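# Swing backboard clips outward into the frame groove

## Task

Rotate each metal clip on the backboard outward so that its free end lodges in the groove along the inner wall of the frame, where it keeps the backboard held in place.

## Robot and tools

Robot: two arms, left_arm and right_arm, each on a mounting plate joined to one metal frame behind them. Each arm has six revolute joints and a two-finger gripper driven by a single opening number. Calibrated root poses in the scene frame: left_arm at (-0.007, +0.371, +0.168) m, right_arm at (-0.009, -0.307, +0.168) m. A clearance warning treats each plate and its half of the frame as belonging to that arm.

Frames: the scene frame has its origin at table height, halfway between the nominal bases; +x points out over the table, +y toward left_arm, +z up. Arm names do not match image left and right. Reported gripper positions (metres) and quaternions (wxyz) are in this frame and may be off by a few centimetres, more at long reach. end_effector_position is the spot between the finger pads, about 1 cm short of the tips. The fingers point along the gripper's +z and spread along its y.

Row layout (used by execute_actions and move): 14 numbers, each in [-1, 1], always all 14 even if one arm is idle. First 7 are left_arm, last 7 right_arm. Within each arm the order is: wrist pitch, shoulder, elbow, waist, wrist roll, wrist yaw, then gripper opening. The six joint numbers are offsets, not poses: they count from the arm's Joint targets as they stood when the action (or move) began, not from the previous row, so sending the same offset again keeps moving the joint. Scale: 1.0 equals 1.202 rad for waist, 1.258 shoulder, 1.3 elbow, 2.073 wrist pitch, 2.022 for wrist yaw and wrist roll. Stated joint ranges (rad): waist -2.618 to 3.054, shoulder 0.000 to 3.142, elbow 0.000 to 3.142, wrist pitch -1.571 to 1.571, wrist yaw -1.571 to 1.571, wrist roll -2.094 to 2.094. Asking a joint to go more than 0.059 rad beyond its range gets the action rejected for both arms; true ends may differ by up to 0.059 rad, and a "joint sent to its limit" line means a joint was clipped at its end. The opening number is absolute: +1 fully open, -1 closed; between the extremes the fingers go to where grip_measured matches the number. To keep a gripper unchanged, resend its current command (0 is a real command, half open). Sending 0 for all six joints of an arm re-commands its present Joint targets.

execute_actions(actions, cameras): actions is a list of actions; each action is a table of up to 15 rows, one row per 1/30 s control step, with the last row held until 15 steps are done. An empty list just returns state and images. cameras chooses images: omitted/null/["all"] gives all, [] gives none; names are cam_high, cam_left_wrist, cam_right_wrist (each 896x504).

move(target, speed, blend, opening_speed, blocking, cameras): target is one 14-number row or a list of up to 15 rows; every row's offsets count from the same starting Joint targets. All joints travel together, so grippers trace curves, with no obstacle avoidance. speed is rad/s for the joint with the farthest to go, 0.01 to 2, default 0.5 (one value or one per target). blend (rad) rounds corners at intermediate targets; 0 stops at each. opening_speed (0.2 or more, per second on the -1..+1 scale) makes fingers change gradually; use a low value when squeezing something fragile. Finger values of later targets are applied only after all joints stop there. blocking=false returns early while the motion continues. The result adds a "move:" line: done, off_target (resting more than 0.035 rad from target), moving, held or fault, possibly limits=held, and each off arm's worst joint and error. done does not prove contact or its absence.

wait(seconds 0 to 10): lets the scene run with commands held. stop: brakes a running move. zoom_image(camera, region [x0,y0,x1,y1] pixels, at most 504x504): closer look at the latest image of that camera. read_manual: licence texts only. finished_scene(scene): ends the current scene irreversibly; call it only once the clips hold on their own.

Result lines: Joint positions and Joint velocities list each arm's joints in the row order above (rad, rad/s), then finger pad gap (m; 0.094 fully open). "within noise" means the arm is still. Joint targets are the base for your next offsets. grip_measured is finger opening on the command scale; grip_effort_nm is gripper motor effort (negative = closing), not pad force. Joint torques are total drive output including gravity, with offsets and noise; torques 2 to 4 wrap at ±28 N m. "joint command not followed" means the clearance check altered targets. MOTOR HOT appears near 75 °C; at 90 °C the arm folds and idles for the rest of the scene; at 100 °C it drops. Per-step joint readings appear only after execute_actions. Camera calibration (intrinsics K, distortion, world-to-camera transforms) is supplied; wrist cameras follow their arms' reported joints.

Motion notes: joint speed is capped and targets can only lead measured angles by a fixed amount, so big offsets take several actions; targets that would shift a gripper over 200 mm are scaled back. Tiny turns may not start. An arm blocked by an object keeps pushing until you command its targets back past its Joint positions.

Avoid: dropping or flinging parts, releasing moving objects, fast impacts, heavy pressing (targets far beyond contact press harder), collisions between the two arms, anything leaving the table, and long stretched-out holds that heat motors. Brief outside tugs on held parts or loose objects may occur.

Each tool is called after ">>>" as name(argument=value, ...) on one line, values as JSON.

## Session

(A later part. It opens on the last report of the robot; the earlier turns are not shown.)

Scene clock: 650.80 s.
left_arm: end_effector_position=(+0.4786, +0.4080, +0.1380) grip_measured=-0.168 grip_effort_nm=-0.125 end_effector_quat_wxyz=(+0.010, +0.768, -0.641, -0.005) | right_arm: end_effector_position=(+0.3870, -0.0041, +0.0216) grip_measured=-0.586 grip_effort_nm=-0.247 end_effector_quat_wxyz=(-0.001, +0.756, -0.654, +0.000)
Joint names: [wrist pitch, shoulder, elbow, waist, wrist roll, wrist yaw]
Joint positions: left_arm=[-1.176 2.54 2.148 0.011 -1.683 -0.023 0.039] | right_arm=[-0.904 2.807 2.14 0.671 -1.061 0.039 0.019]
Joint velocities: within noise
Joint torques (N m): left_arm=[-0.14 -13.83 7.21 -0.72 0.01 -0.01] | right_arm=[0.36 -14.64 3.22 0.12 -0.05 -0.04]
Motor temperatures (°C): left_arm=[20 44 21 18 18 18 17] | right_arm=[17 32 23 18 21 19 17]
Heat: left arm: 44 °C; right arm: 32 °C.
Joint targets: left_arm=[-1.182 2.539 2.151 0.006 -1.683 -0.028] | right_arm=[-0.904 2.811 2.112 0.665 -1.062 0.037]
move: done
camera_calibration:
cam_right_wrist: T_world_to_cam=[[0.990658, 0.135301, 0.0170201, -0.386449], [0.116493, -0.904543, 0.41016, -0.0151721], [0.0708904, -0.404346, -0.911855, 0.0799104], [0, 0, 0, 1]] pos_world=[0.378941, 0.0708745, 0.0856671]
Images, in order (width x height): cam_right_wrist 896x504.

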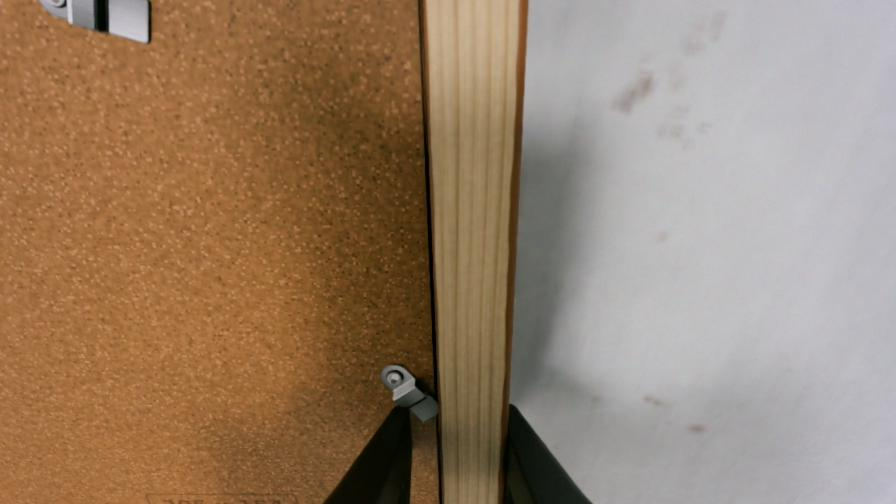

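>>> move(target=[0,0,0,0,0,0,-0.17,0,0,0,0,0.0,0,-0.63], speed=0.1, opening_speed=0.2, cameras=["cam_right_wrist"])

>>> move(target=[0,0,0,0,0,0,-0.17,0,0,0,0,0.0,0,-0.66], speed=0.1, opening_speed=0.2, cameras=["cam_right_wrist"])

Scene clock: 655.47 s.
left_arm: end_effector_position=(+0.4786, +0.4080, +0.1380) grip_measured=-0.168 grip_effort_nm=-0.129 end_effector_quat_wxyz=(+0.010, +0.768, -0.641, -0.005) | right_arm: end_effector_position=(+0.3879, -0.0037, +0.0218) grip_measured=-0.626 grip_effort_nm=-0.252 end_effector_quat_wxyz=(-0.002, +0.756, -0.654, +0.001)
Joint names: [wrist pitch, shoulder, elbow, waist, wrist roll, wrist yaw]
Joint positions: left_arm=[-1.176 2.54 2.148 0.011 -1.683 -0.023 0.039] | right_arm=[-0.901 2.806 2.14 0.671 -1.061 0.041 0.018]
Joint velocities: within noise
Joint torques (N m): left_arm=[-0.1 -13.91 7.1 -0.95 0.03 -0.02] | right_arm=[0.34 -14.61 3.14 0.14 -0.06 -0.06]
Motor temperatures (°C): left_arm=[20 44 21 18 18 18 17] | right_arm=[17 31 23 18 21 19 17]
Heat: left arm: 44 °C; right arm: 31 °C.
Joint targets: left_arm=[-1.182 2.539 2.151 0.006 -1.683 -0.028] | right_arm=[-0.904 2.811 2.112 0.665 -1.062 0.037]
move: done
camera_calibration:
cam_right_wrist: T_world_to_cam=[[0.990604, 0.135124, 0.0210861, -0.387487], [0.11473, -0.905015, 0.409615, -0.0143375], [0.0744319, -0.403347, -0.912015, 0.0787919], [0, 0, 0, 1]] pos_world=[0.379627, 0.0711636, 0.0859028]
Images, in order (width x height): cam_right_wrist 896x504.

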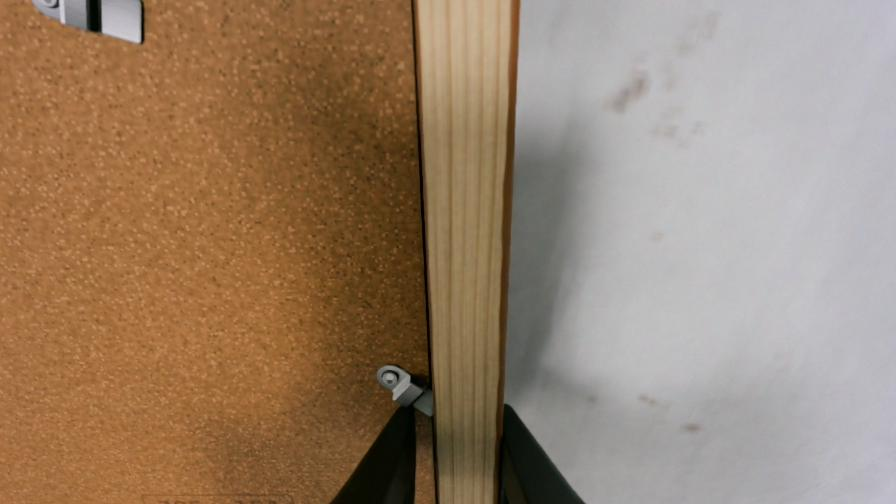

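Scene clock: 655.97 s.
left_arm: end_effector_position=(+0.4786, +0.4080, +0.1380) grip_measured=-0.168 grip_effort_nm=-0.120 end_effector_quat_wxyz=(+0.010, +0.768, -0.641, -0.005) | right_arm: end_effector_position=(+0.3887, -0.0038, +0.0218) grip_measured=-0.657 grip_effort_nm=-0.212 end_effector_quat_wxyz=(-0.003, +0.756, -0.655, +0.002)
Joint names: [wrist pitch, shoulder, elbow, waist, wrist roll, wrist yaw]
Joint positions: left_arm=[-1.176 2.54 2.148 0.011 -1.683 -0.023 0.039] | right_arm=[-0.899 2.806 2.14 0.67 -1.061 0.042 0.016]
Joint velocities: within noise
Joint torques (N m): left_arm=[-0.11 -13.94 7.01 -0.94 -0.01 -0.02] | right_arm=[0.32 -14.65 3.18 0.23 -0.06 -0.06]
Motor temperatures (°C): left_arm=[20 44 21 18 18 18 17] | right_arm=[17 31 23 18 21 19 17]
Heat: left arm: 44 °C; right arm: 31 °C.
Joint targets: left_arm=[-1.182 2.539 2.151 0.006 -1.683 -0.028] | right_arm=[-0.904 2.811 2.112 0.665 -1.062 0.037]
move: done
camera_calibration:
cam_right_wrist: T_world_to_cam=[[0.990665, 0.13426, 0.0236116, -0.388348], [0.112932, -0.905304, 0.409477, -0.0138343], [0.0763522, -0.402988, -0.912015, 0.0779272], [0, 0, 0, 1]] pos_world=[0.380335, 0.0710193, 0.0859051]
Images, in order (width x height): cam_right_wrist 896x504.

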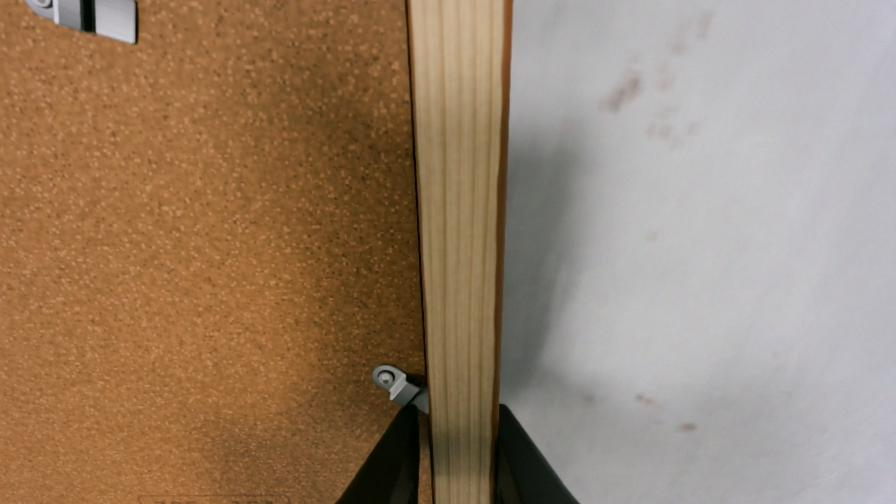

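>>> move(target=[0,0,0,0,0,0,-0.17,0,0,0,0,0.0,0,-0.70], speed=0.1, opening_speed=0.2, cameras=["cam_right_wrist"])

Scene clock: 659.13 s.
left_arm: end_effector_position=(+0.4786, +0.4080, +0.1380) grip_measured=-0.168 grip_effort_nm=-0.120 end_effector_quat_wxyz=(+0.010, +0.768, -0.641, -0.005) | right_arm: end_effector_position=(+0.3895, -0.0036, +0.0218) grip_measured=-0.696 grip_effort_nm=-0.227 end_effector_quat_wxyz=(-0.005, +0.756, -0.655, +0.003)
Joint names: [wrist pitch, shoulder, elbow, waist, wrist roll, wrist yaw]
Joint positions: left_arm=[-1.176 2.54 2.148 0.011 -1.683 -0.023 0.039] | right_arm=[-0.896 2.806 2.14 0.67 -1.061 0.044 0.014]
Joint velocities: within noise
Joint torques (N m): left_arm=[-0.13 -13.85 7.01 -0.7 -0.01 0.01] | right_arm=[0.32 -14.65 3.17 0.17 -0.05 -0.09]
Motor temperatures (°C): left_arm=[20 44 21 18 18 18 17] | right_arm=[17 31 23 18 21 19 17]
Heat: left arm: 44 °C; right arm: 31 °C.
Joint targets: left_arm=[-1.182 2.539 2.151 0.006 -1.683 -0.028] | right_arm=[-0.904 2.811 2.112 0.665 -1.062 0.037]
move: done
camera_calibration:
cam_right_wrist: T_world_to_cam=[[0.990598, 0.13411, 0.0270147, -0.38919], [0.111439, -0.905582, 0.409272, -0.0131171], [0.0793514, -0.402413, -0.912013, 0.0768075], [0, 0, 0, 1]] pos_world=[0.380898, 0.0712239, 0.0859317]
Images, in order (width x height): cam_right_wrist 896x504.

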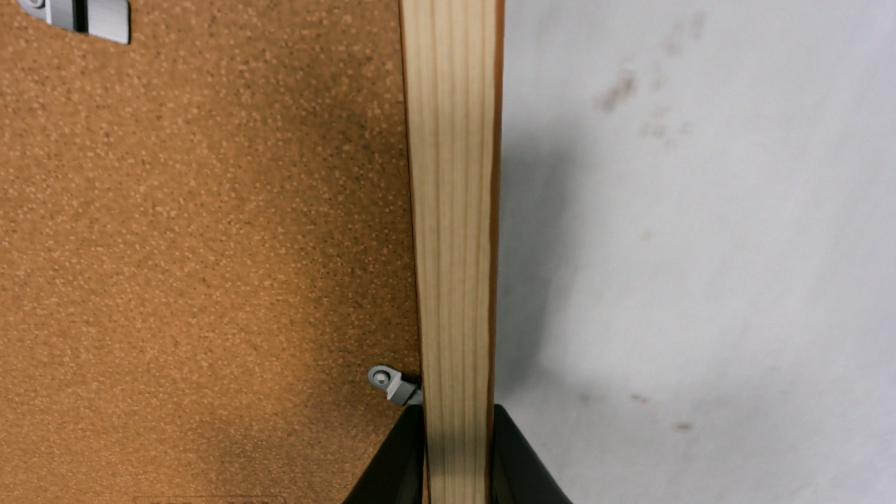

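>>> move(target=[[0,0,0,0,0,0,-0.17,0,0,0,0,0.0,0,-0.56],[0,0,0,0,0,0,-0.17,-0.0150,-0.030,0.012,0,0.0,0,-0.50]], speed=0.1, opening_speed=0.2, cameras=["cam_right_wrist"])

Scene clock: 668.60 s.
left_arm: end_effector_position=(+0.4786, +0.4080, +0.1380) grip_measured=-0.168 grip_effort_nm=-0.120 end_effector_quat_wxyz=(+0.010, +0.768, -0.641, -0.005) | right_arm: end_effector_position=(+0.3868, -0.0070, +0.0232) grip_measured=-0.502 grip_effort_nm=0.061 end_effector_quat_wxyz=(+0.004, +0.756, -0.655, +0.004)
Joint names: [wrist pitch, shoulder, elbow, waist, wrist roll, wrist yaw]
Joint positions: left_arm=[-1.176 2.54 2.148 0.011 -1.683 -0.023 0.039] | right_arm=[-0.916 2.803 2.14 0.67 -1.061 0.049 0.023]
Joint velocities: within noise
Joint torques (N m): left_arm=[-0.14 -13.93 7.02 -0.72 0.05 -0.01] | right_arm=[0.15 -17.88 4.25 0.18 -0.04 -0.14]
Motor temperatures (°C): left_arm=[20 44 21 18 18 18 17] | right_arm=[17 31 23 18 21 19 17]
Heat: left arm: 44 °C; right arm: 31 °C.
Joint targets: left_arm=[-1.182 2.539 2.151 0.006 -1.683 -0.028] | right_arm=[-0.935 2.773 2.127 0.665 -1.062 0.037]
move: done
camera_calibration:
cam_right_wrist: T_world_to_cam=[[0.99072, 0.135091, 0.0149517, -0.385863], [0.11626, -0.899285, 0.421627, -0.0186197], [0.0704038, -0.415976, -0.906646, 0.0802202], [0, 0, 0, 1]] pos_world=[0.3788, 0.068752, 0.0863512]
Images, in order (width x height): cam_right_wrist 896x504.

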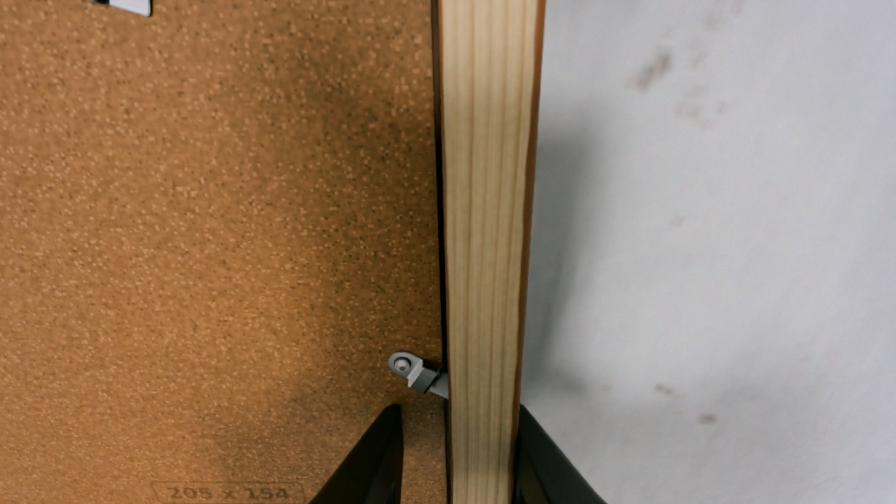

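>>> move(target=[[0,0,0,0,0,0,-0.17,-0.0100,-0.016,0.0,0,0.0,0,-0.50],[0,0,0,0,0,0,-0.17,-0.0072,0.0421,0.0523,0.0208,0.0094,0,-0.20]], speed=0.15, opening_speed=0.4, cameras=["cam_right_wrist"])

Scene clock: 680.90 s.
left_arm: end_effector_position=(+0.4786, +0.4080, +0.1380) grip_measured=-0.168 grip_effort_nm=-0.115 end_effector_quat_wxyz=(+0.010, +0.768, -0.641, -0.005) | right_arm: end_effector_position=(+0.3844, -0.0013, +0.0266) grip_measured=-0.202 grip_effort_nm=0.061 end_effector_quat_wxyz=(+0.006, +0.757, -0.654, +0.004)
Joint names: [wrist pitch, shoulder, elbow, waist, wrist roll, wrist yaw]
Joint positions: left_arm=[-1.176 2.54 2.148 0.011 -1.683 -0.023 0.039] | right_arm=[-0.94 2.809 2.166 0.682 -1.05 0.049 0.037]
Joint velocities: within noise
Joint torques (N m): left_arm=[-0.12 -13.93 7.06 -0.9 0.03 -0.04] | right_arm=[0.23 -13.52 7.25 1.4 0.03 -0.15]
Motor temperatures (°C): left_arm=[20 45 21 18 18 18 17] | right_arm=[17 35 23 18 21 19 17]
Heat: left arm: 45 °C; right arm: 35 °C.
Joint targets: left_arm=[-1.182 2.539 2.151 0.006 -1.683 -0.028] | right_arm=[-0.950 2.826 2.195 0.690 -1.043 0.037]
move: done
camera_calibration:
cam_right_wrist: T_world_to_cam=[[0.990529, 0.13679, 0.0118874, -0.384155], [0.118947, -0.898115, 0.423368, -0.0157187], [0.0685889, -0.417944, -0.90588, 0.086428], [0, 0, 0, 1]] pos_world=[0.376458, 0.0745536, 0.0895148]
Images, in order (width x height): cam_right_wrist 896x504.

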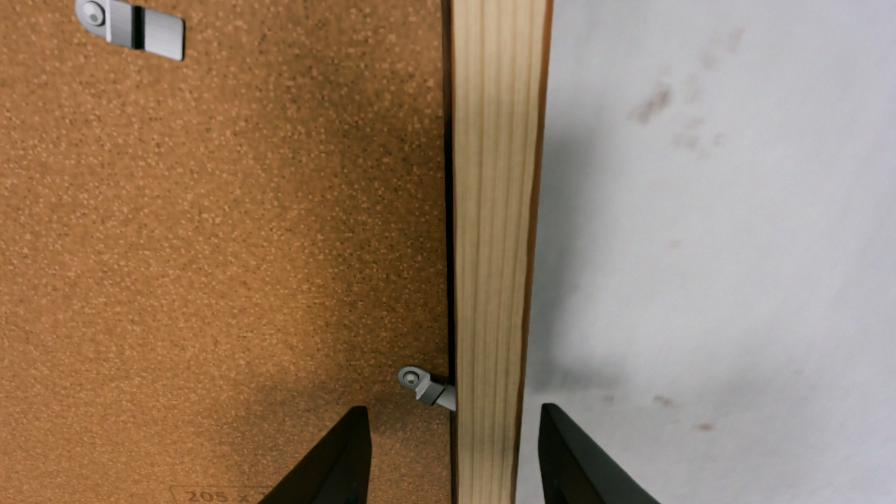

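>>> move(target=[[0,0,0,0,0,0,-0.17,0.0145,0.0115,0.0,0,0.0,0,-0.20],[0,0,0,0,0,0,-0.17,0.0145,0.0115,0,0,0,0,-0.50]], speed=0.1, opening_speed=0.2, cameras=["cam_right_wrist"])

>>> move(target=[0,0,0,0,0,0,-0.17,0,0,0,0,0.0,0,-0.60], speed=0.1, opening_speed=0.2, cameras=["cam_right_wrist"])

Scene clock: 693.97 s.
left_arm: end_effector_position=(+0.4786, +0.4080, +0.1380) grip_measured=-0.168 grip_effort_nm=-0.115 end_effector_quat_wxyz=(+0.010, +0.768, -0.641, -0.005) | right_arm: end_effector_position=(+0.3850, -0.0001, +0.0234) grip_measured=-0.498 grip_effort_nm=-0.159 end_effector_quat_wxyz=(+0.004, +0.756, -0.654, +0.003)
Joint names: [wrist pitch, shoulder, elbow, waist, wrist roll, wrist yaw]
Joint positions: left_arm=[-1.176 2.54 2.148 0.011 -1.683 -0.023 0.039] | right_arm=[-0.931 2.817 2.169 0.682 -1.05 0.047 0.024]
Joint velocities: within noise
Joint torques (N m): left_arm=[-0.09 -14 6.87 -0.85 0.04 -0.03] | right_arm=[0.47 -12.97 7.08 1.39 0.03 -0.12]
Motor temperatures (°C): left_arm=[20 45 21 18 18 18 17] | right_arm=[17 34 24 18 21 19 17]
Heat: left arm: 45 °C; right arm: 34 °C.
Joint targets: left_arm=[-1.182 2.539 2.151 0.006 -1.683 -0.028] | right_arm=[-0.920 2.840 2.195 0.690 -1.043 0.037]
move: done
camera_calibration:
cam_right_wrist: T_world_to_cam=[[0.990585, 0.136164, 0.0141645, -0.384958], [0.117738, -0.900158, 0.419348, -0.0127806], [0.0698505, -0.413732, -0.907715, 0.0835977], [0, 0, 0, 1]] pos_world=[0.376999, 0.0755, 0.0866952]
Images, in order (width x height): cam_right_wrist 896x504.

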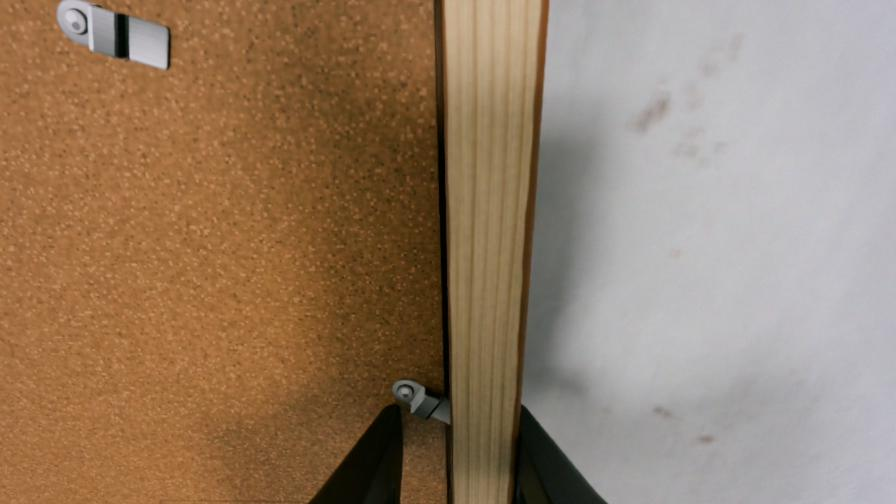

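Scene clock: 694.67 s.
left_arm: end_effector_position=(+0.4786, +0.4080, +0.1380) grip_measured=-0.168 grip_effort_nm=-0.120 end_effector_quat_wxyz=(+0.010, +0.768, -0.641, -0.005) | right_arm: end_effector_position=(+0.3868, +0.0008, +0.0235) grip_measured=-0.596 grip_effort_nm=-0.237 end_effector_quat_wxyz=(+0.000, +0.756, -0.654, +0.005)
Joint names: [wrist pitch, shoulder, elbow, waist, wrist roll, wrist yaw]
Joint positions: left_arm=[-1.176 2.54 2.148 0.011 -1.683 -0.023 0.039] | right_arm=[-0.924 2.817 2.169 0.682 -1.05 0.049 0.019]
Joint velocities: within noise
Joint torques (N m): left_arm=[-0.1 -13.85 7.08 -0.94 0.02 -0.01] | right_arm=[0.4 -12.98 7.02 1.4 0.03 -0.13]
Motor temperatures (°C): left_arm=[20 45 21 18 18 18 17] | right_arm=[17 34 24 18 21 19 17]
Heat: left arm: 45 °C; right arm: 34 °C.
Joint targets: left_arm=[-1.182 2.539 2.151 0.006 -1.683 -0.028] | right_arm=[-0.920 2.840 2.195 0.690 -1.043 0.037]
move: done
camera_calibration:
cam_right_wrist: T_world_to_cam=[[0.990492, 0.135816, 0.0218997, -0.386981], [0.114368, -0.90141, 0.417589, -0.0108962], [0.0764557, -0.411114, -0.908372, 0.0813702], [0, 0, 0, 1]] pos_world=[0.378326, 0.0761885, 0.0869393]
Images, in order (width x height): cam_right_wrist 896x504.

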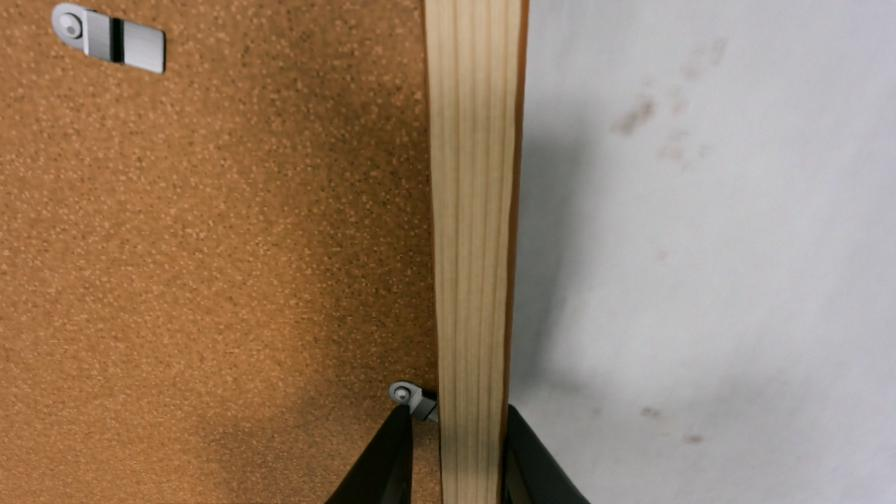

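>>> move(target=[0,0,0,0,0,0,-0.17,0,0,0,0,0.0,0,-0.65], speed=0.1, opening_speed=0.2, cameras=["cam_right_wrist"])

>>> move(target=[0,0,0,0,0,0,-0.17,0,0,0,0,0.0,0,-0.69], speed=0.1, opening_speed=0.2, cameras=["cam_right_wrist"])

Scene clock: 699.60 s.
left_arm: end_effector_position=(+0.4786, +0.4080, +0.1380) grip_measured=-0.168 grip_effort_nm=-0.125 end_effector_quat_wxyz=(+0.010, +0.768, -0.641, -0.005) | right_arm: end_effector_position=(+0.3873, +0.0012, +0.0235) grip_measured=-0.645 grip_effort_nm=-0.295 end_effector_quat_wxyz=(-0.001, +0.756, -0.654, +0.005)
Joint names: [wrist pitch, shoulder, elbow, waist, wrist roll, wrist yaw]
Joint positions: left_arm=[-1.176 2.54 2.148 0.011 -1.683 -0.023 0.039] | right_arm=[-0.921 2.817 2.169 0.682 -1.05 0.049 0.017]
Joint velocities: within noise
Joint torques (N m): left_arm=[-0.05 -13.91 7.06 -0.9 0.01 0] | right_arm=[0.39 -12.96 7.04 1.37 0.03 -0.12]
Motor temperatures (°C): left_arm=[20 45 21 18 18 18 17] | right_arm=[17 33 24 18 21 19 17]
Heat: left arm: 45 °C; right arm: 33 °C.
Joint targets: left_arm=[-1.182 2.539 2.151 0.006 -1.683 -0.028] | right_arm=[-0.920 2.840 2.195 0.690 -1.043 0.037]
move: done
camera_calibration:
cam_right_wrist: T_world_to_cam=[[0.990458, 0.135672, 0.0242021, -0.387594], [0.113397, -0.902109, 0.416342, -0.010181], [0.078319, -0.409625, -0.908886, 0.0807886], [0, 0, 0, 1]] pos_world=[0.378723, 0.0764943, 0.087047]
Images, in order (width x height): cam_right_wrist 896x504.

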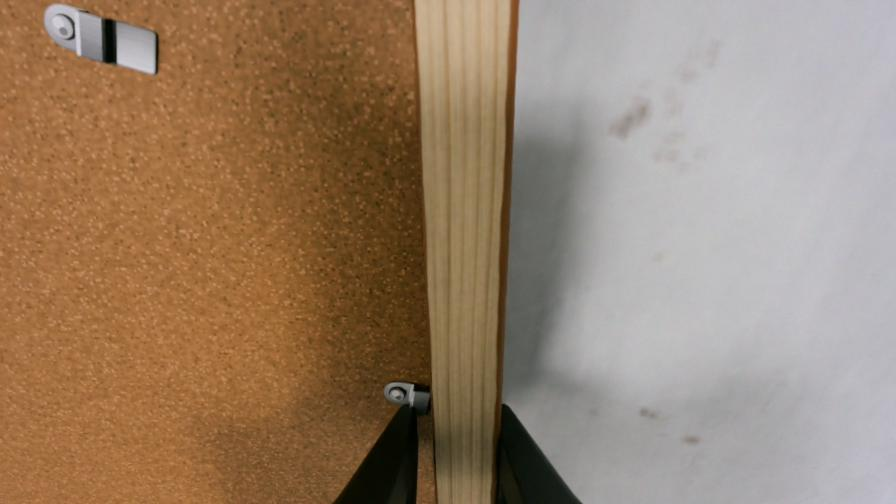

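Scene clock: 700.10 s.
left_arm: end_effector_position=(+0.4786, +0.4080, +0.1380) grip_measured=-0.168 grip_effort_nm=-0.125 end_effector_quat_wxyz=(+0.010, +0.768, -0.641, -0.005) | right_arm: end_effector_position=(+0.3877, +0.0013, +0.0235) grip_measured=-0.688 grip_effort_nm=-0.168 end_effector_quat_wxyz=(-0.002, +0.756, -0.655, +0.005)
Joint names: [wrist pitch, shoulder, elbow, waist, wrist roll, wrist yaw]
Joint positions: left_arm=[-1.176 2.54 2.148 0.011 -1.683 -0.023 0.039] | right_arm=[-0.919 2.817 2.169 0.682 -1.049 0.05 0.015]
Joint velocities: within noise
Joint torques (N m): left_arm=[-0.1 -13.79 7.16 -0.7 0.03 -0.03] | right_arm=[0.36 -12.98 7.05 1.4 0.02 -0.14]
Motor temperatures (°C): left_arm=[20 45 21 18 18 18 17] | right_arm=[17 32 24 18 21 19 17]
Heat: left arm: 45 °C; right arm: 32 °C.
Joint targets: left_arm=[-1.182 2.539 2.151 0.006 -1.683 -0.028] | right_arm=[-0.920 2.840 2.195 0.690 -1.043 0.037]
move: done
camera_calibration:
cam_right_wrist: T_world_to_cam=[[0.990528, 0.134844, 0.025907, -0.388056], [0.111953, -0.902347, 0.416216, -0.0095481], [0.0795012, -0.409374, -0.908896, 0.0803549], [0, 0, 0, 1]] pos_world=[0.379061, 0.0766063, 0.0870617]
Images, in order (width x height): cam_right_wrist 896x504.

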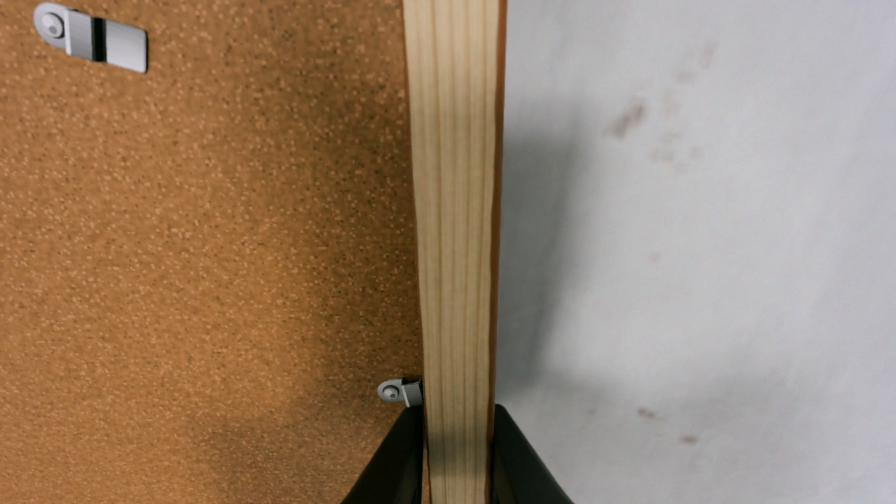

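>>> move(target=[[0,0,0,0,0,0,-0.17,0,0,0,0,0,0,-0.40],[0,0,0,0,0,0,-0.17,-0.03,-0.103,0,0,0,0,-0.40],[0.079,0.030,-0.11,-0.269,0.154,-0.002,-0.17,-0.03,-0.103,0,-0.45,0,0,-0.4],[0.1968,0.0747,-0.2769,-0.6730,0.3858,-0.006,-0.17,-0.03,-0.103,0,-0.75,0,0,-0.4]], speed=[0.1,0.12,0.5,0.5], blend=[0,0,0.1,0], opening_speed=0.4, cameras=["cam_left_wrist"])

Scene clock: 733.87 s.
left_arm: end_effector_position=(+0.3308, +0.0603, +0.0436) grip_measured=-0.168 grip_effort_nm=-0.120 end_effector_quat_wxyz=(-0.005, -0.082, +0.997, -0.003) | right_arm: end_effector_position=(+0.4790, -0.4279, +0.0402) grip_measured=-0.402 grip_effort_nm=0.061 end_effector_quat_wxyz=(-0.009, -0.396, +0.918, -0.004)
Joint names: [wrist pitch, shoulder, elbow, waist, wrist roll, wrist yaw]
Joint positions: left_arm=[-0.782 2.601 1.803 -0.803 -0.91 -0.028 0.039] | right_arm=[-0.972 2.749 2.169 -0.218 -1.049 0.044 0.028]
Joint velocities: within noise
Joint torques (N m): left_arm=[0.04 -10.48 5.03 -0.44 0.1 -0.11] | right_arm=[0.24 -18.71 7.09 1.02 0.02 -0.07]
Motor temperatures (°C): left_arm=[20 45 21 18 18 18 17] | right_arm=[17 31 23 18 21 19 17]
Heat: left arm: 45 °C; right arm: 31 °C.
Joint targets: left_arm=[-0.775 2.633 1.791 -0.803 -0.903 -0.040] | right_arm=[-0.982 2.711 2.195 -0.211 -1.043 0.037]
move: off_target (right_arm); right_arm: the shoulder is farthest, 0.039 rad from its target
camera_calibration:
cam_left_wrist: T_world_to_cam=[[0.14367, -0.989404, -0.0209634, 0.0181914], [-0.8934, -0.138782, 0.427289, 0.324035], [-0.425671, -0.0426597, -0.903872, 0.266912], [0, 0, 0, 1]] pos_world=[0.400496, 0.0743555, 0.103179]
Images, in order (width x height): cam_left_wrist 896x504.

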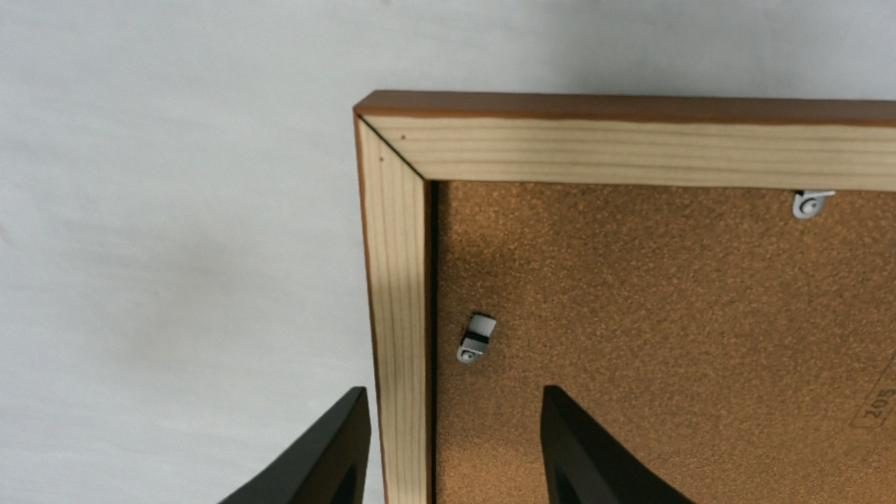

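>>> move(target=[0.0150,0.0296,0.002,0.0133,0.0065,0,-0.15,0,0,0,0,0,0,-0.4], speed=0.2, opening_speed=0.4, cameras=["cam_left_wrist"])

Scene clock: 751.07 s.
left_arm: end_effector_position=(+0.3333, +0.0649, +0.0277) grip_measured=-0.152 grip_effort_nm=0.076 end_effector_quat_wxyz=(-0.007, -0.081, +0.997, -0.001) | right_arm: end_effector_position=(+0.4789, -0.4279, +0.0402) grip_measured=-0.402 grip_effort_nm=0.061 end_effector_quat_wxyz=(-0.010, -0.396, +0.918, -0.003)
Joint names: [wrist pitch, shoulder, elbow, waist, wrist roll, wrist yaw]
Joint positions: left_arm=[-0.751 2.637 1.803 -0.79 -0.896 -0.028 0.04] | right_arm=[-0.972 2.749 2.169 -0.218 -1.049 0.044 0.028]
Joint velocities: within noise
Joint torques (N m): left_arm=[0.06 -10.44 5.12 -0.2 0.08 -0.07] | right_arm=[0.25 -18.71 7.06 1.07 0.02 -0.08]
Motor temperatures (°C): left_arm=[20 44 21 18 18 18 17] | right_arm=[17 34 23 18 21 19 17]
Heat: left arm: 44 °C; right arm: 34 °C.
Joint targets: left_arm=[-0.743 2.670 1.794 -0.787 -0.889 -0.040] | right_arm=[-0.982 2.711 2.195 -0.211 -1.043 0.037]
move: off_target (right_arm); right_arm: the shoulder is farthest, 0.038 rad from its target
camera_calibration:
cam_left_wrist: T_world_to_cam=[[0.142265, -0.989521, -0.0246613, 0.0227041], [-0.891984, -0.138963, 0.430179, 0.333137], [-0.429098, -0.0392019, -0.902407, 0.254744], [0, 0, 0, 1]] pos_world=[0.403233, 0.0787463, 0.0871344]
Images, in order (width x height): cam_left_wrist 896x504.

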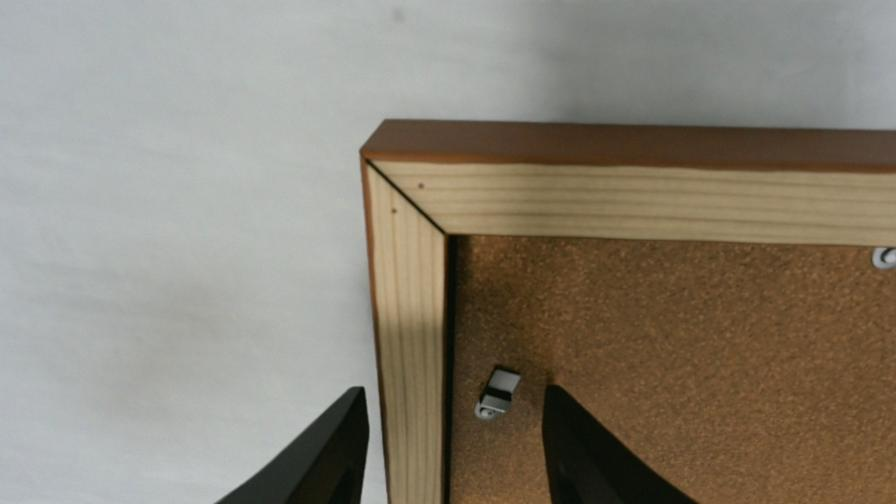

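>>> move(target=[0.0058,0.0114,0,0,0,0,-0.15,0,0,0,0,0,0,-0.4], speed=0.1, cameras=["cam_left_wrist"])

Scene clock: 758.10 s.
left_arm: end_effector_position=(+0.3341, +0.0641, +0.0256) grip_measured=-0.152 grip_effort_nm=0.076 end_effector_quat_wxyz=(-0.005, -0.081, +0.997, -0.003) | right_arm: end_effector_position=(+0.4789, -0.4279, +0.0402) grip_measured=-0.402 grip_effort_nm=0.061 end_effector_quat_wxyz=(-0.010, -0.396, +0.918, -0.003)
Joint names: [wrist pitch, shoulder, elbow, waist, wrist roll, wrist yaw]
Joint positions: left_arm=[-0.741 2.642 1.803 -0.79 -0.896 -0.028 0.04] | right_arm=[-0.972 2.749 2.169 -0.218 -1.049 0.044 0.028]
Joint velocities: within noise
Joint torques (N m): left_arm=[0.09 -9.85 5.08 -0.23 0.11 -0.07] | right_arm=[0.24 -18.71 7.08 1.06 0.03 -0.09]
Motor temperatures (°C): left_arm=[20 43 21 18 18 18 17] | right_arm=[17 35 23 18 21 19 17]
Heat: left arm: 43 °C; right arm: 35 °C.
Joint targets: left_arm=[-0.732 2.684 1.794 -0.787 -0.890 -0.040] | right_arm=[-0.982 2.711 2.195 -0.211 -1.043 0.037]
move: off_target (left_arm, right_arm); left_arm: the shoulder is farthest, 0.043 rad from its target; right_arm: the shoulder is farthest, 0.038 rad from its target
camera_calibration:
cam_left_wrist: T_world_to_cam=[[0.142164, -0.989623, -0.0208514, 0.0216354], [-0.893589, -0.137373, 0.427349, 0.335194], [-0.425779, -0.0421212, -0.903846, 0.252201], [0, 0, 0, 1]] pos_world=[0.403832, 0.0780805, 0.0851574]
Images, in order (width x height): cam_left_wrist 896x504.

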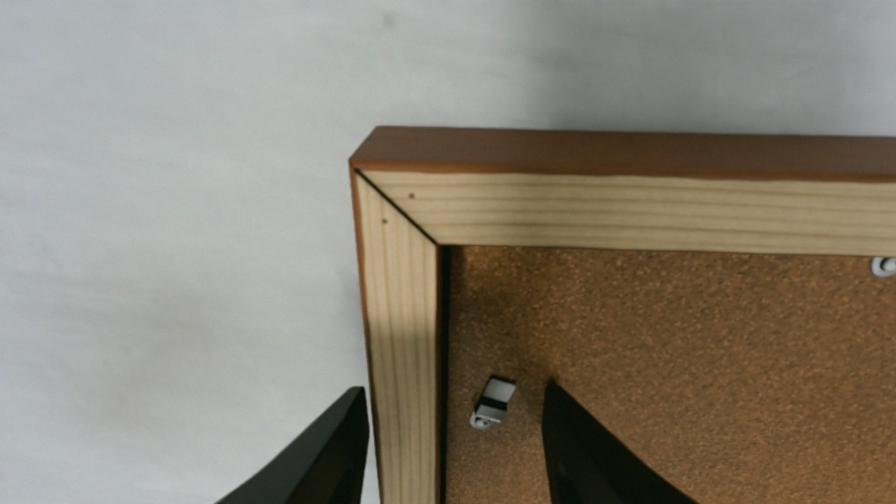

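>>> move(target=[0.002,0.0060,0,0,0,0,-0.15,0,0,0,0,0,0,-0.4], speed=0.1, cameras=["cam_left_wrist"])

Scene clock: 777.30 s.
left_arm: end_effector_position=(+0.3341, +0.0641, +0.0254) grip_measured=-0.152 grip_effort_nm=0.071 end_effector_quat_wxyz=(-0.005, -0.081, +0.997, -0.003) | right_arm: end_effector_position=(+0.4789, -0.4279, +0.0402) grip_measured=-0.402 grip_effort_nm=0.061 end_effector_quat_wxyz=(-0.010, -0.396, +0.918, -0.003)
Joint names: [wrist pitch, shoulder, elbow, waist, wrist roll, wrist yaw]
Joint positions: left_arm=[-0.74 2.642 1.803 -0.79 -0.896 -0.028 0.04] | right_arm=[-0.972 2.749 2.169 -0.218 -1.049 0.044 0.028]
Joint velocities: within noise
Joint torques (N m): left_arm=[0.11 -9.11 5.12 -0.28 0.09 -0.1] | right_arm=[0.24 -18.7 7.06 1.09 0.02 -0.07]
Motor temperatures (°C): left_arm=[20 42 21 18 18 18 17] | right_arm=[17 36 23 18 21 19 17]
Heat: left arm: 42 °C; right arm: 36 °C.
Joint targets: left_arm=[-0.727 2.692 1.794 -0.787 -0.889 -0.040] | right_arm=[-0.982 2.711 2.195 -0.211 -1.043 0.037]
move: off_target (left_arm, right_arm); left_arm: the shoulder is farthest, 0.049 rad from its target; right_arm: the shoulder is farthest, 0.038 rad from its target
camera_calibration:
cam_left_wrist: T_world_to_cam=[[0.141787, -0.989678, -0.0208475, 0.0217609], [-0.893643, -0.137031, 0.427347, 0.335254], [-0.425792, -0.0419621, -0.903847, 0.25204], [0, 0, 0, 1]] pos_world=[0.403829, 0.0780524, 0.0849898]
Images, in order (width x height): cam_left_wrist 896x504.

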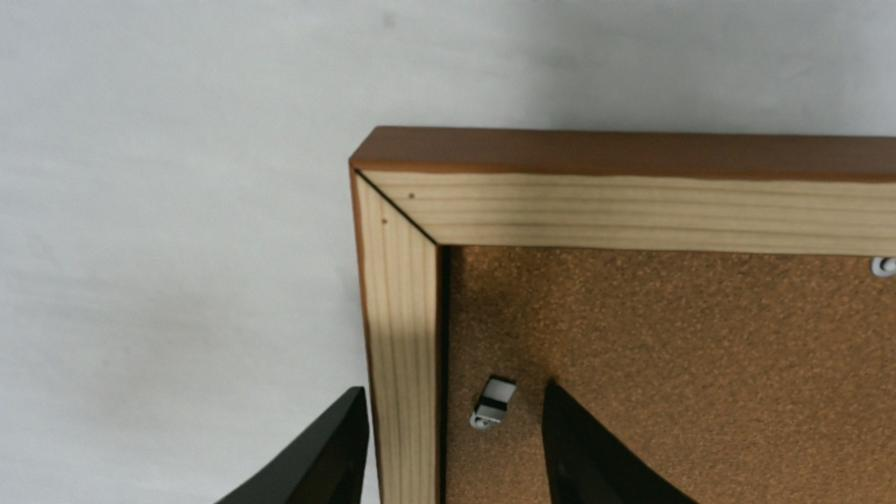

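>>> zoom_image(camera="cam_left_wrist", region=[300, 330, 600, 504])

Scaled by 1.680.

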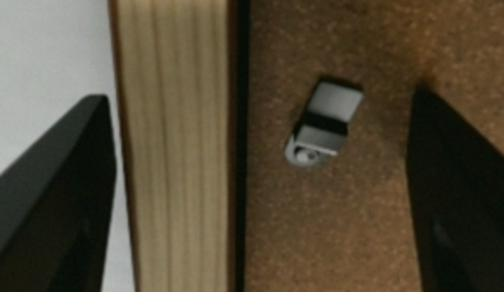

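>>> move(target=[0,0,0,0,0,0,-0.42,0,0,0,0,0,0,-0.4], speed=0.1, opening_speed=0.2, cameras=["cam_left_wrist"])

>>> move(target=[0,0,0,0,0,0,-0.54,0,0,0,0,0,0,-0.4], speed=0.1, opening_speed=0.2, cameras=["cam_left_wrist"])

Scene clock: 795.50 s.
left_arm: end_effector_position=(+0.3342, +0.0659, +0.0254) grip_measured=-0.417 grip_effort_nm=-0.188 end_effector_quat_wxyz=(-0.005, -0.080, +0.997, +0.000) | right_arm: end_effector_position=(+0.4789, -0.4279, +0.0402) grip_measured=-0.402 grip_effort_nm=0.061 end_effector_quat_wxyz=(-0.010, -0.396, +0.918, -0.003)
Joint names: [wrist pitch, shoulder, elbow, waist, wrist roll, wrist yaw]
Joint positions: left_arm=[-0.745 2.642 1.803 -0.789 -0.893 -0.033 0.027] | right_arm=[-0.972 2.749 2.169 -0.218 -1.049 0.044 0.028]
Joint velocities: within noise
Joint torques (N m): left_arm=[0.16 -9.11 5 -0.36 0.05 -0.06] | right_arm=[0.25 -18.69 7.05 1.07 0.03 -0.08]
Motor temperatures (°C): left_arm=[20 41 21 18 18 18 17] | right_arm=[17 37 24 18 21 19 17]
Heat: left arm: 41 °C; right arm: 37 °C.
Joint targets: left_arm=[-0.727 2.692 1.794 -0.787 -0.890 -0.041] | right_arm=[-0.982 2.711 2.195 -0.211 -1.043 0.037]
move: off_target (left_arm, right_arm); left_arm: the shoulder is farthest, 0.050 rad from its target; right_arm: the shoulder is farthest, 0.038 rad from its target
camera_calibration:
cam_left_wrist: T_world_to_cam=[[0.140072, -0.989758, -0.0275386, 0.0242888], [-0.893833, -0.138363, 0.426519, 0.335764], [-0.425961, -0.0351283, -0.904059, 0.251746], [0, 0, 0, 1]] pos_world=[0.403949, 0.0793409, 0.0850521]
Images, in order (width x height): cam_left_wrist 896x504.

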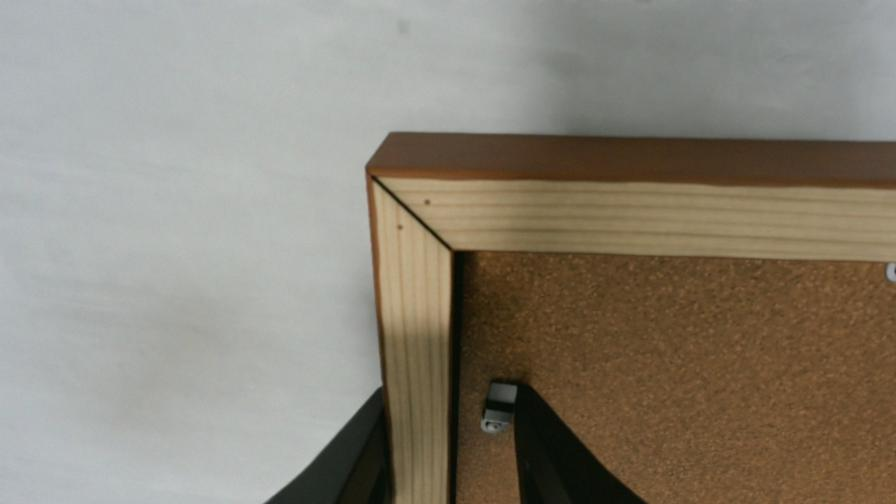

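Scene clock: 796.30 s.
left_arm: end_effector_position=(+0.3347, +0.0672, +0.0253) grip_measured=-0.536 grip_effort_nm=-0.237 end_effector_quat_wxyz=(-0.004, -0.080, +0.997, +0.003) | right_arm: end_effector_position=(+0.4789, -0.4279, +0.0402) grip_measured=-0.402 grip_effort_nm=0.061 end_effector_quat_wxyz=(-0.010, -0.396, +0.918, -0.003)
Joint names: [wrist pitch, shoulder, elbow, waist, wrist roll, wrist yaw]
Joint positions: left_arm=[-0.747 2.642 1.803 -0.788 -0.892 -0.037 0.022] | right_arm=[-0.972 2.749 2.169 -0.218 -1.049 0.044 0.028]
Joint velocities: within noise
Joint torques (N m): left_arm=[0.17 -9.05 5.16 -0.46 0.05 -0.04] | right_arm=[0.24 -18.73 7.06 1.11 0.02 -0.08]
Motor temperatures (°C): left_arm=[20 41 21 18 18 18 17] | right_arm=[17 37 24 18 21 19 17]
Heat: left arm: 41 °C; right arm: 37 °C.
Joint targets: left_arm=[-0.727 2.692 1.794 -0.787 -0.889 -0.041] | right_arm=[-0.982 2.711 2.195 -0.211 -1.043 0.037]
move: off_target (left_arm, right_arm); left_arm: the shoulder is farthest, 0.050 rad from its target; right_arm: the shoulder is farthest, 0.038 rad from its target
camera_calibration:
cam_left_wrist: T_world_to_cam=[[0.140003, -0.989643, -0.0317142, 0.0255948], [-0.89442, -0.140142, 0.424703, 0.336747], [-0.424749, -0.0310938, -0.904777, 0.251322], [0, 0, 0, 1]] pos_world=[0.404359, 0.0803367, 0.0851849]
Images, in order (width x height): cam_left_wrist 896x504.

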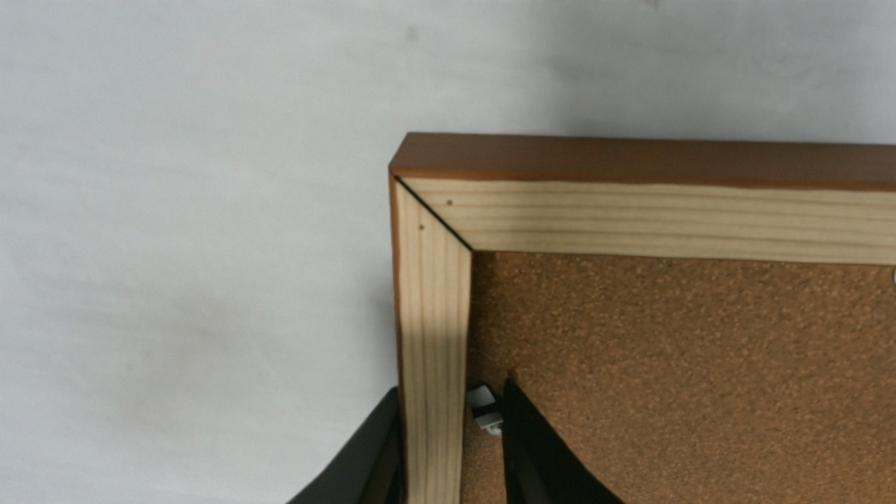

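>>> move(target=[0,0,0,0,0,0,-0.60,0,0,0,0,0,0,-0.4], speed=0.1, opening_speed=0.2, cameras=["cam_left_wrist"])

>>> move(target=[0,0,0,0,0,0,-0.645,0,0,0,0,0,0,-0.4], speed=0.1, opening_speed=0.2, cameras=["cam_left_wrist"])

Scene clock: 800.53 s.
left_arm: end_effector_position=(+0.3359, +0.0668, +0.0254) grip_measured=-0.600 grip_effort_nm=-0.027 end_effector_quat_wxyz=(-0.002, -0.080, +0.997, +0.001) | right_arm: end_effector_position=(+0.4789, -0.4279, +0.0402) grip_measured=-0.402 grip_effort_nm=0.066 end_effector_quat_wxyz=(-0.010, -0.396, +0.918, -0.003)
Joint names: [wrist pitch, shoulder, elbow, waist, wrist roll, wrist yaw]
Joint positions: left_arm=[-0.743 2.642 1.803 -0.787 -0.89 -0.038 0.019] | right_arm=[-0.972 2.749 2.169 -0.218 -1.049 0.044 0.028]
Joint velocities: within noise
Joint torques (N m): left_arm=[0.1 -9.07 4.93 -0.49 0.06 -0.02] | right_arm=[0.25 -18.73 7.06 1.06 0.03 -0.08]
Motor temperatures (°C): left_arm=[20 41 21 18 18 18 17] | right_arm=[17 37 24 18 21 19 17]
Heat: left arm: 41 °C; right arm: 37 °C.
Joint targets: left_arm=[-0.727 2.692 1.794 -0.787 -0.889 -0.041] | right_arm=[-0.982 2.711 2.195 -0.211 -1.043 0.037]
move: off_target (left_arm, right_arm); left_arm: the shoulder is farthest, 0.050 rad from its target; right_arm: the shoulder is farthest, 0.038 rad from its target
camera_calibration:
cam_left_wrist: T_world_to_cam=[[0.139532, -0.989808, -0.0284818, 0.0251613], [-0.896033, -0.138451, 0.421848, 0.33832], [-0.421492, -0.0333406, -0.906219, 0.250992], [0, 0, 0, 1]] pos_world=[0.405426, 0.0801139, 0.0854506]
Images, in order (width x height): cam_left_wrist 896x504.

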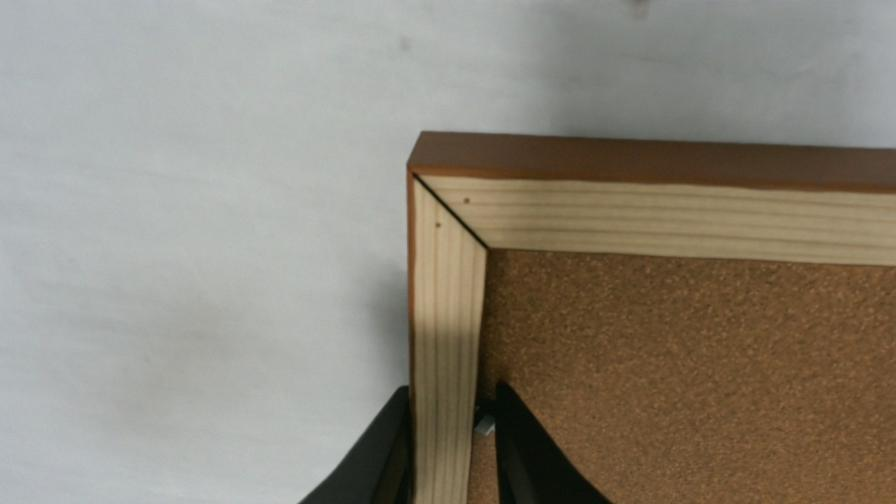

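Scene clock: 801.03 s.
left_arm: end_effector_position=(+0.3357, +0.0670, +0.0254) grip_measured=-0.637 grip_effort_nm=-0.437 end_effector_quat_wxyz=(-0.003, -0.078, +0.997, +0.001) | right_arm: end_effector_position=(+0.4789, -0.4279, +0.0402) grip_measured=-0.402 grip_effort_nm=0.061 end_effector_quat_wxyz=(-0.010, -0.396, +0.918, -0.003)
Joint names: [wrist pitch, shoulder, elbow, waist, wrist roll, wrist yaw]
Joint positions: left_arm=[-0.744 2.642 1.803 -0.787 -0.885 -0.038 0.017] | right_arm=[-0.972 2.749 2.169 -0.218 -1.049 0.044 0.028]
Joint velocities: within noise
Joint torques (N m): left_arm=[0.14 -9.2 5.12 -0.44 -0.04 -0.02] | right_arm=[0.25 -18.73 7.06 1.06 0.03 -0.08]
Motor temperatures (°C): left_arm=[20 41 21 18 18 18 17] | right_arm=[17 37 24 18 21 19 17]
Heat: left arm: 41 °C; right arm: 37 °C.
Joint targets: left_arm=[-0.727 2.692 1.794 -0.787 -0.889 -0.041] | right_arm=[-0.982 2.711 2.195 -0.211 -1.043 0.037]
move: off_target (left_arm, right_arm); left_arm: the shoulder is farthest, 0.050 rad from its target; right_arm: the shoulder is farthest, 0.038 rad from its target
camera_calibration:
cam_left_wrist: T_world_to_cam=[[0.13493, -0.990421, -0.0293323, 0.0269862], [-0.896301, -0.134621, 0.422519, 0.337972], [-0.42242, -0.0307199, -0.905879, 0.251038], [0, 0, 0, 1]] pos_world=[0.405327, 0.0799376, 0.0854021]
Images, in order (width x height): cam_left_wrist 896x504.

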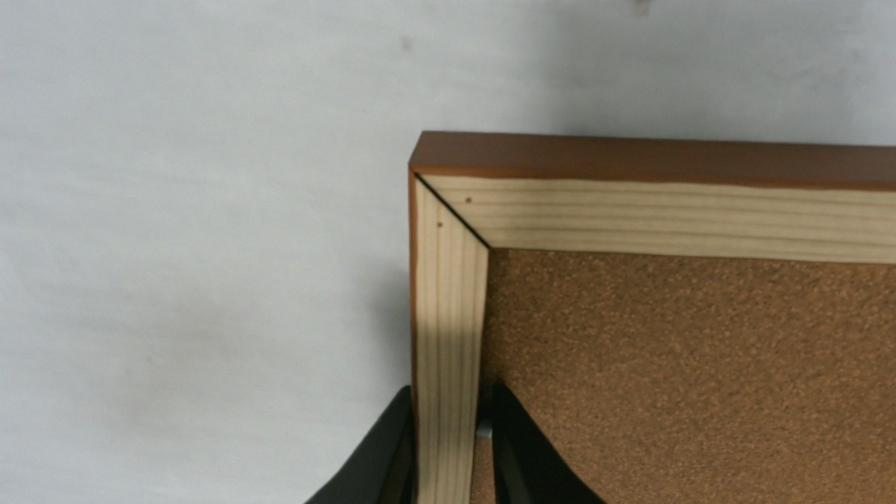

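>>> move(target=[[0,0,0,0,0,0,-0.40,0,0,0,0,0,0,-0.40],[-0.029,-0.135,0,0,0,0,-0.40,0,0,0,0,0,0,-0.40],[0.0598,-0.2440,-0.2815,-0.1689,-0.1053,0,-0.15,0,0,0,0,0,0,-0.4]], speed=[0.1,0.12,0.4], opening_speed=0.4, cameras=["cam_left_wrist"])

Scene clock: 832.83 s.
left_arm: end_effector_position=(+0.2354, +0.0512, +0.0478) grip_measured=-0.152 grip_effort_nm=0.071 end_effector_quat_wxyz=(+0.001, -0.081, +0.997, +0.004) | right_arm: end_effector_position=(+0.4789, -0.4279, +0.0402) grip_measured=-0.402 grip_effort_nm=0.066 end_effector_quat_wxyz=(-0.010, -0.396, +0.918, -0.003)
Joint names: [wrist pitch, shoulder, elbow, waist, wrist roll, wrist yaw]
Joint positions: left_arm=[-0.609 2.421 1.439 -0.989 -1.095 -0.044 0.04] | right_arm=[-0.972 2.749 2.169 -0.218 -1.049 0.044 0.028]
Joint velocities: within noise
Joint torques (N m): left_arm=[0.06 -14.86 4.4 -0.42 -0.07 0.05] | right_arm=[0.24 -18.67 7.08 1.05 0.02 -0.08]
Motor temperatures (°C): left_arm=[20 42 20 18 18 18 17] | right_arm=[17 38 24 18 21 19 17]
Heat: left arm: 42 °C; right arm: 38 °C.
Joint targets: left_arm=[-0.603 2.385 1.428 -0.990 -1.102 -0.041] | right_arm=[-0.982 2.711 2.195 -0.211 -1.043 0.037]
move: off_target (left_arm, right_arm); target 3's new numbers were sent with left_arm's shoulder 0.036 rad from that target; left_arm: the shoulder is farthest, 0.036 rad from its target; right_arm: the shoulder is farthest, 0.038 rad from its target
camera_calibration:
cam_left_wrist: T_world_to_cam=[[0.141803, -0.989302, -0.0342488, 0.0240261], [-0.898579, -0.14316, 0.414802, 0.23785], [-0.415268, -0.0280451, -0.909267, 0.226801], [0, 0, 0, 1]] pos_world=[0.304503, 0.0641802, 0.108385]
Images, in order (width x height): cam_left_wrist 896x504.

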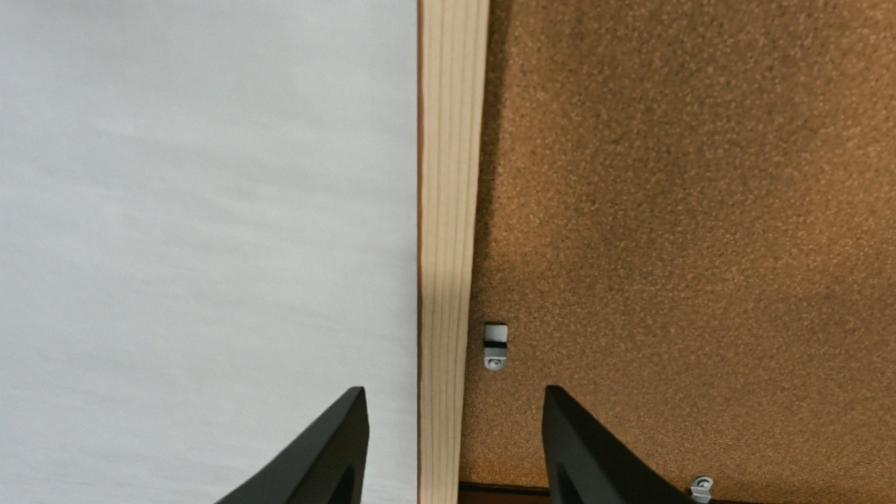

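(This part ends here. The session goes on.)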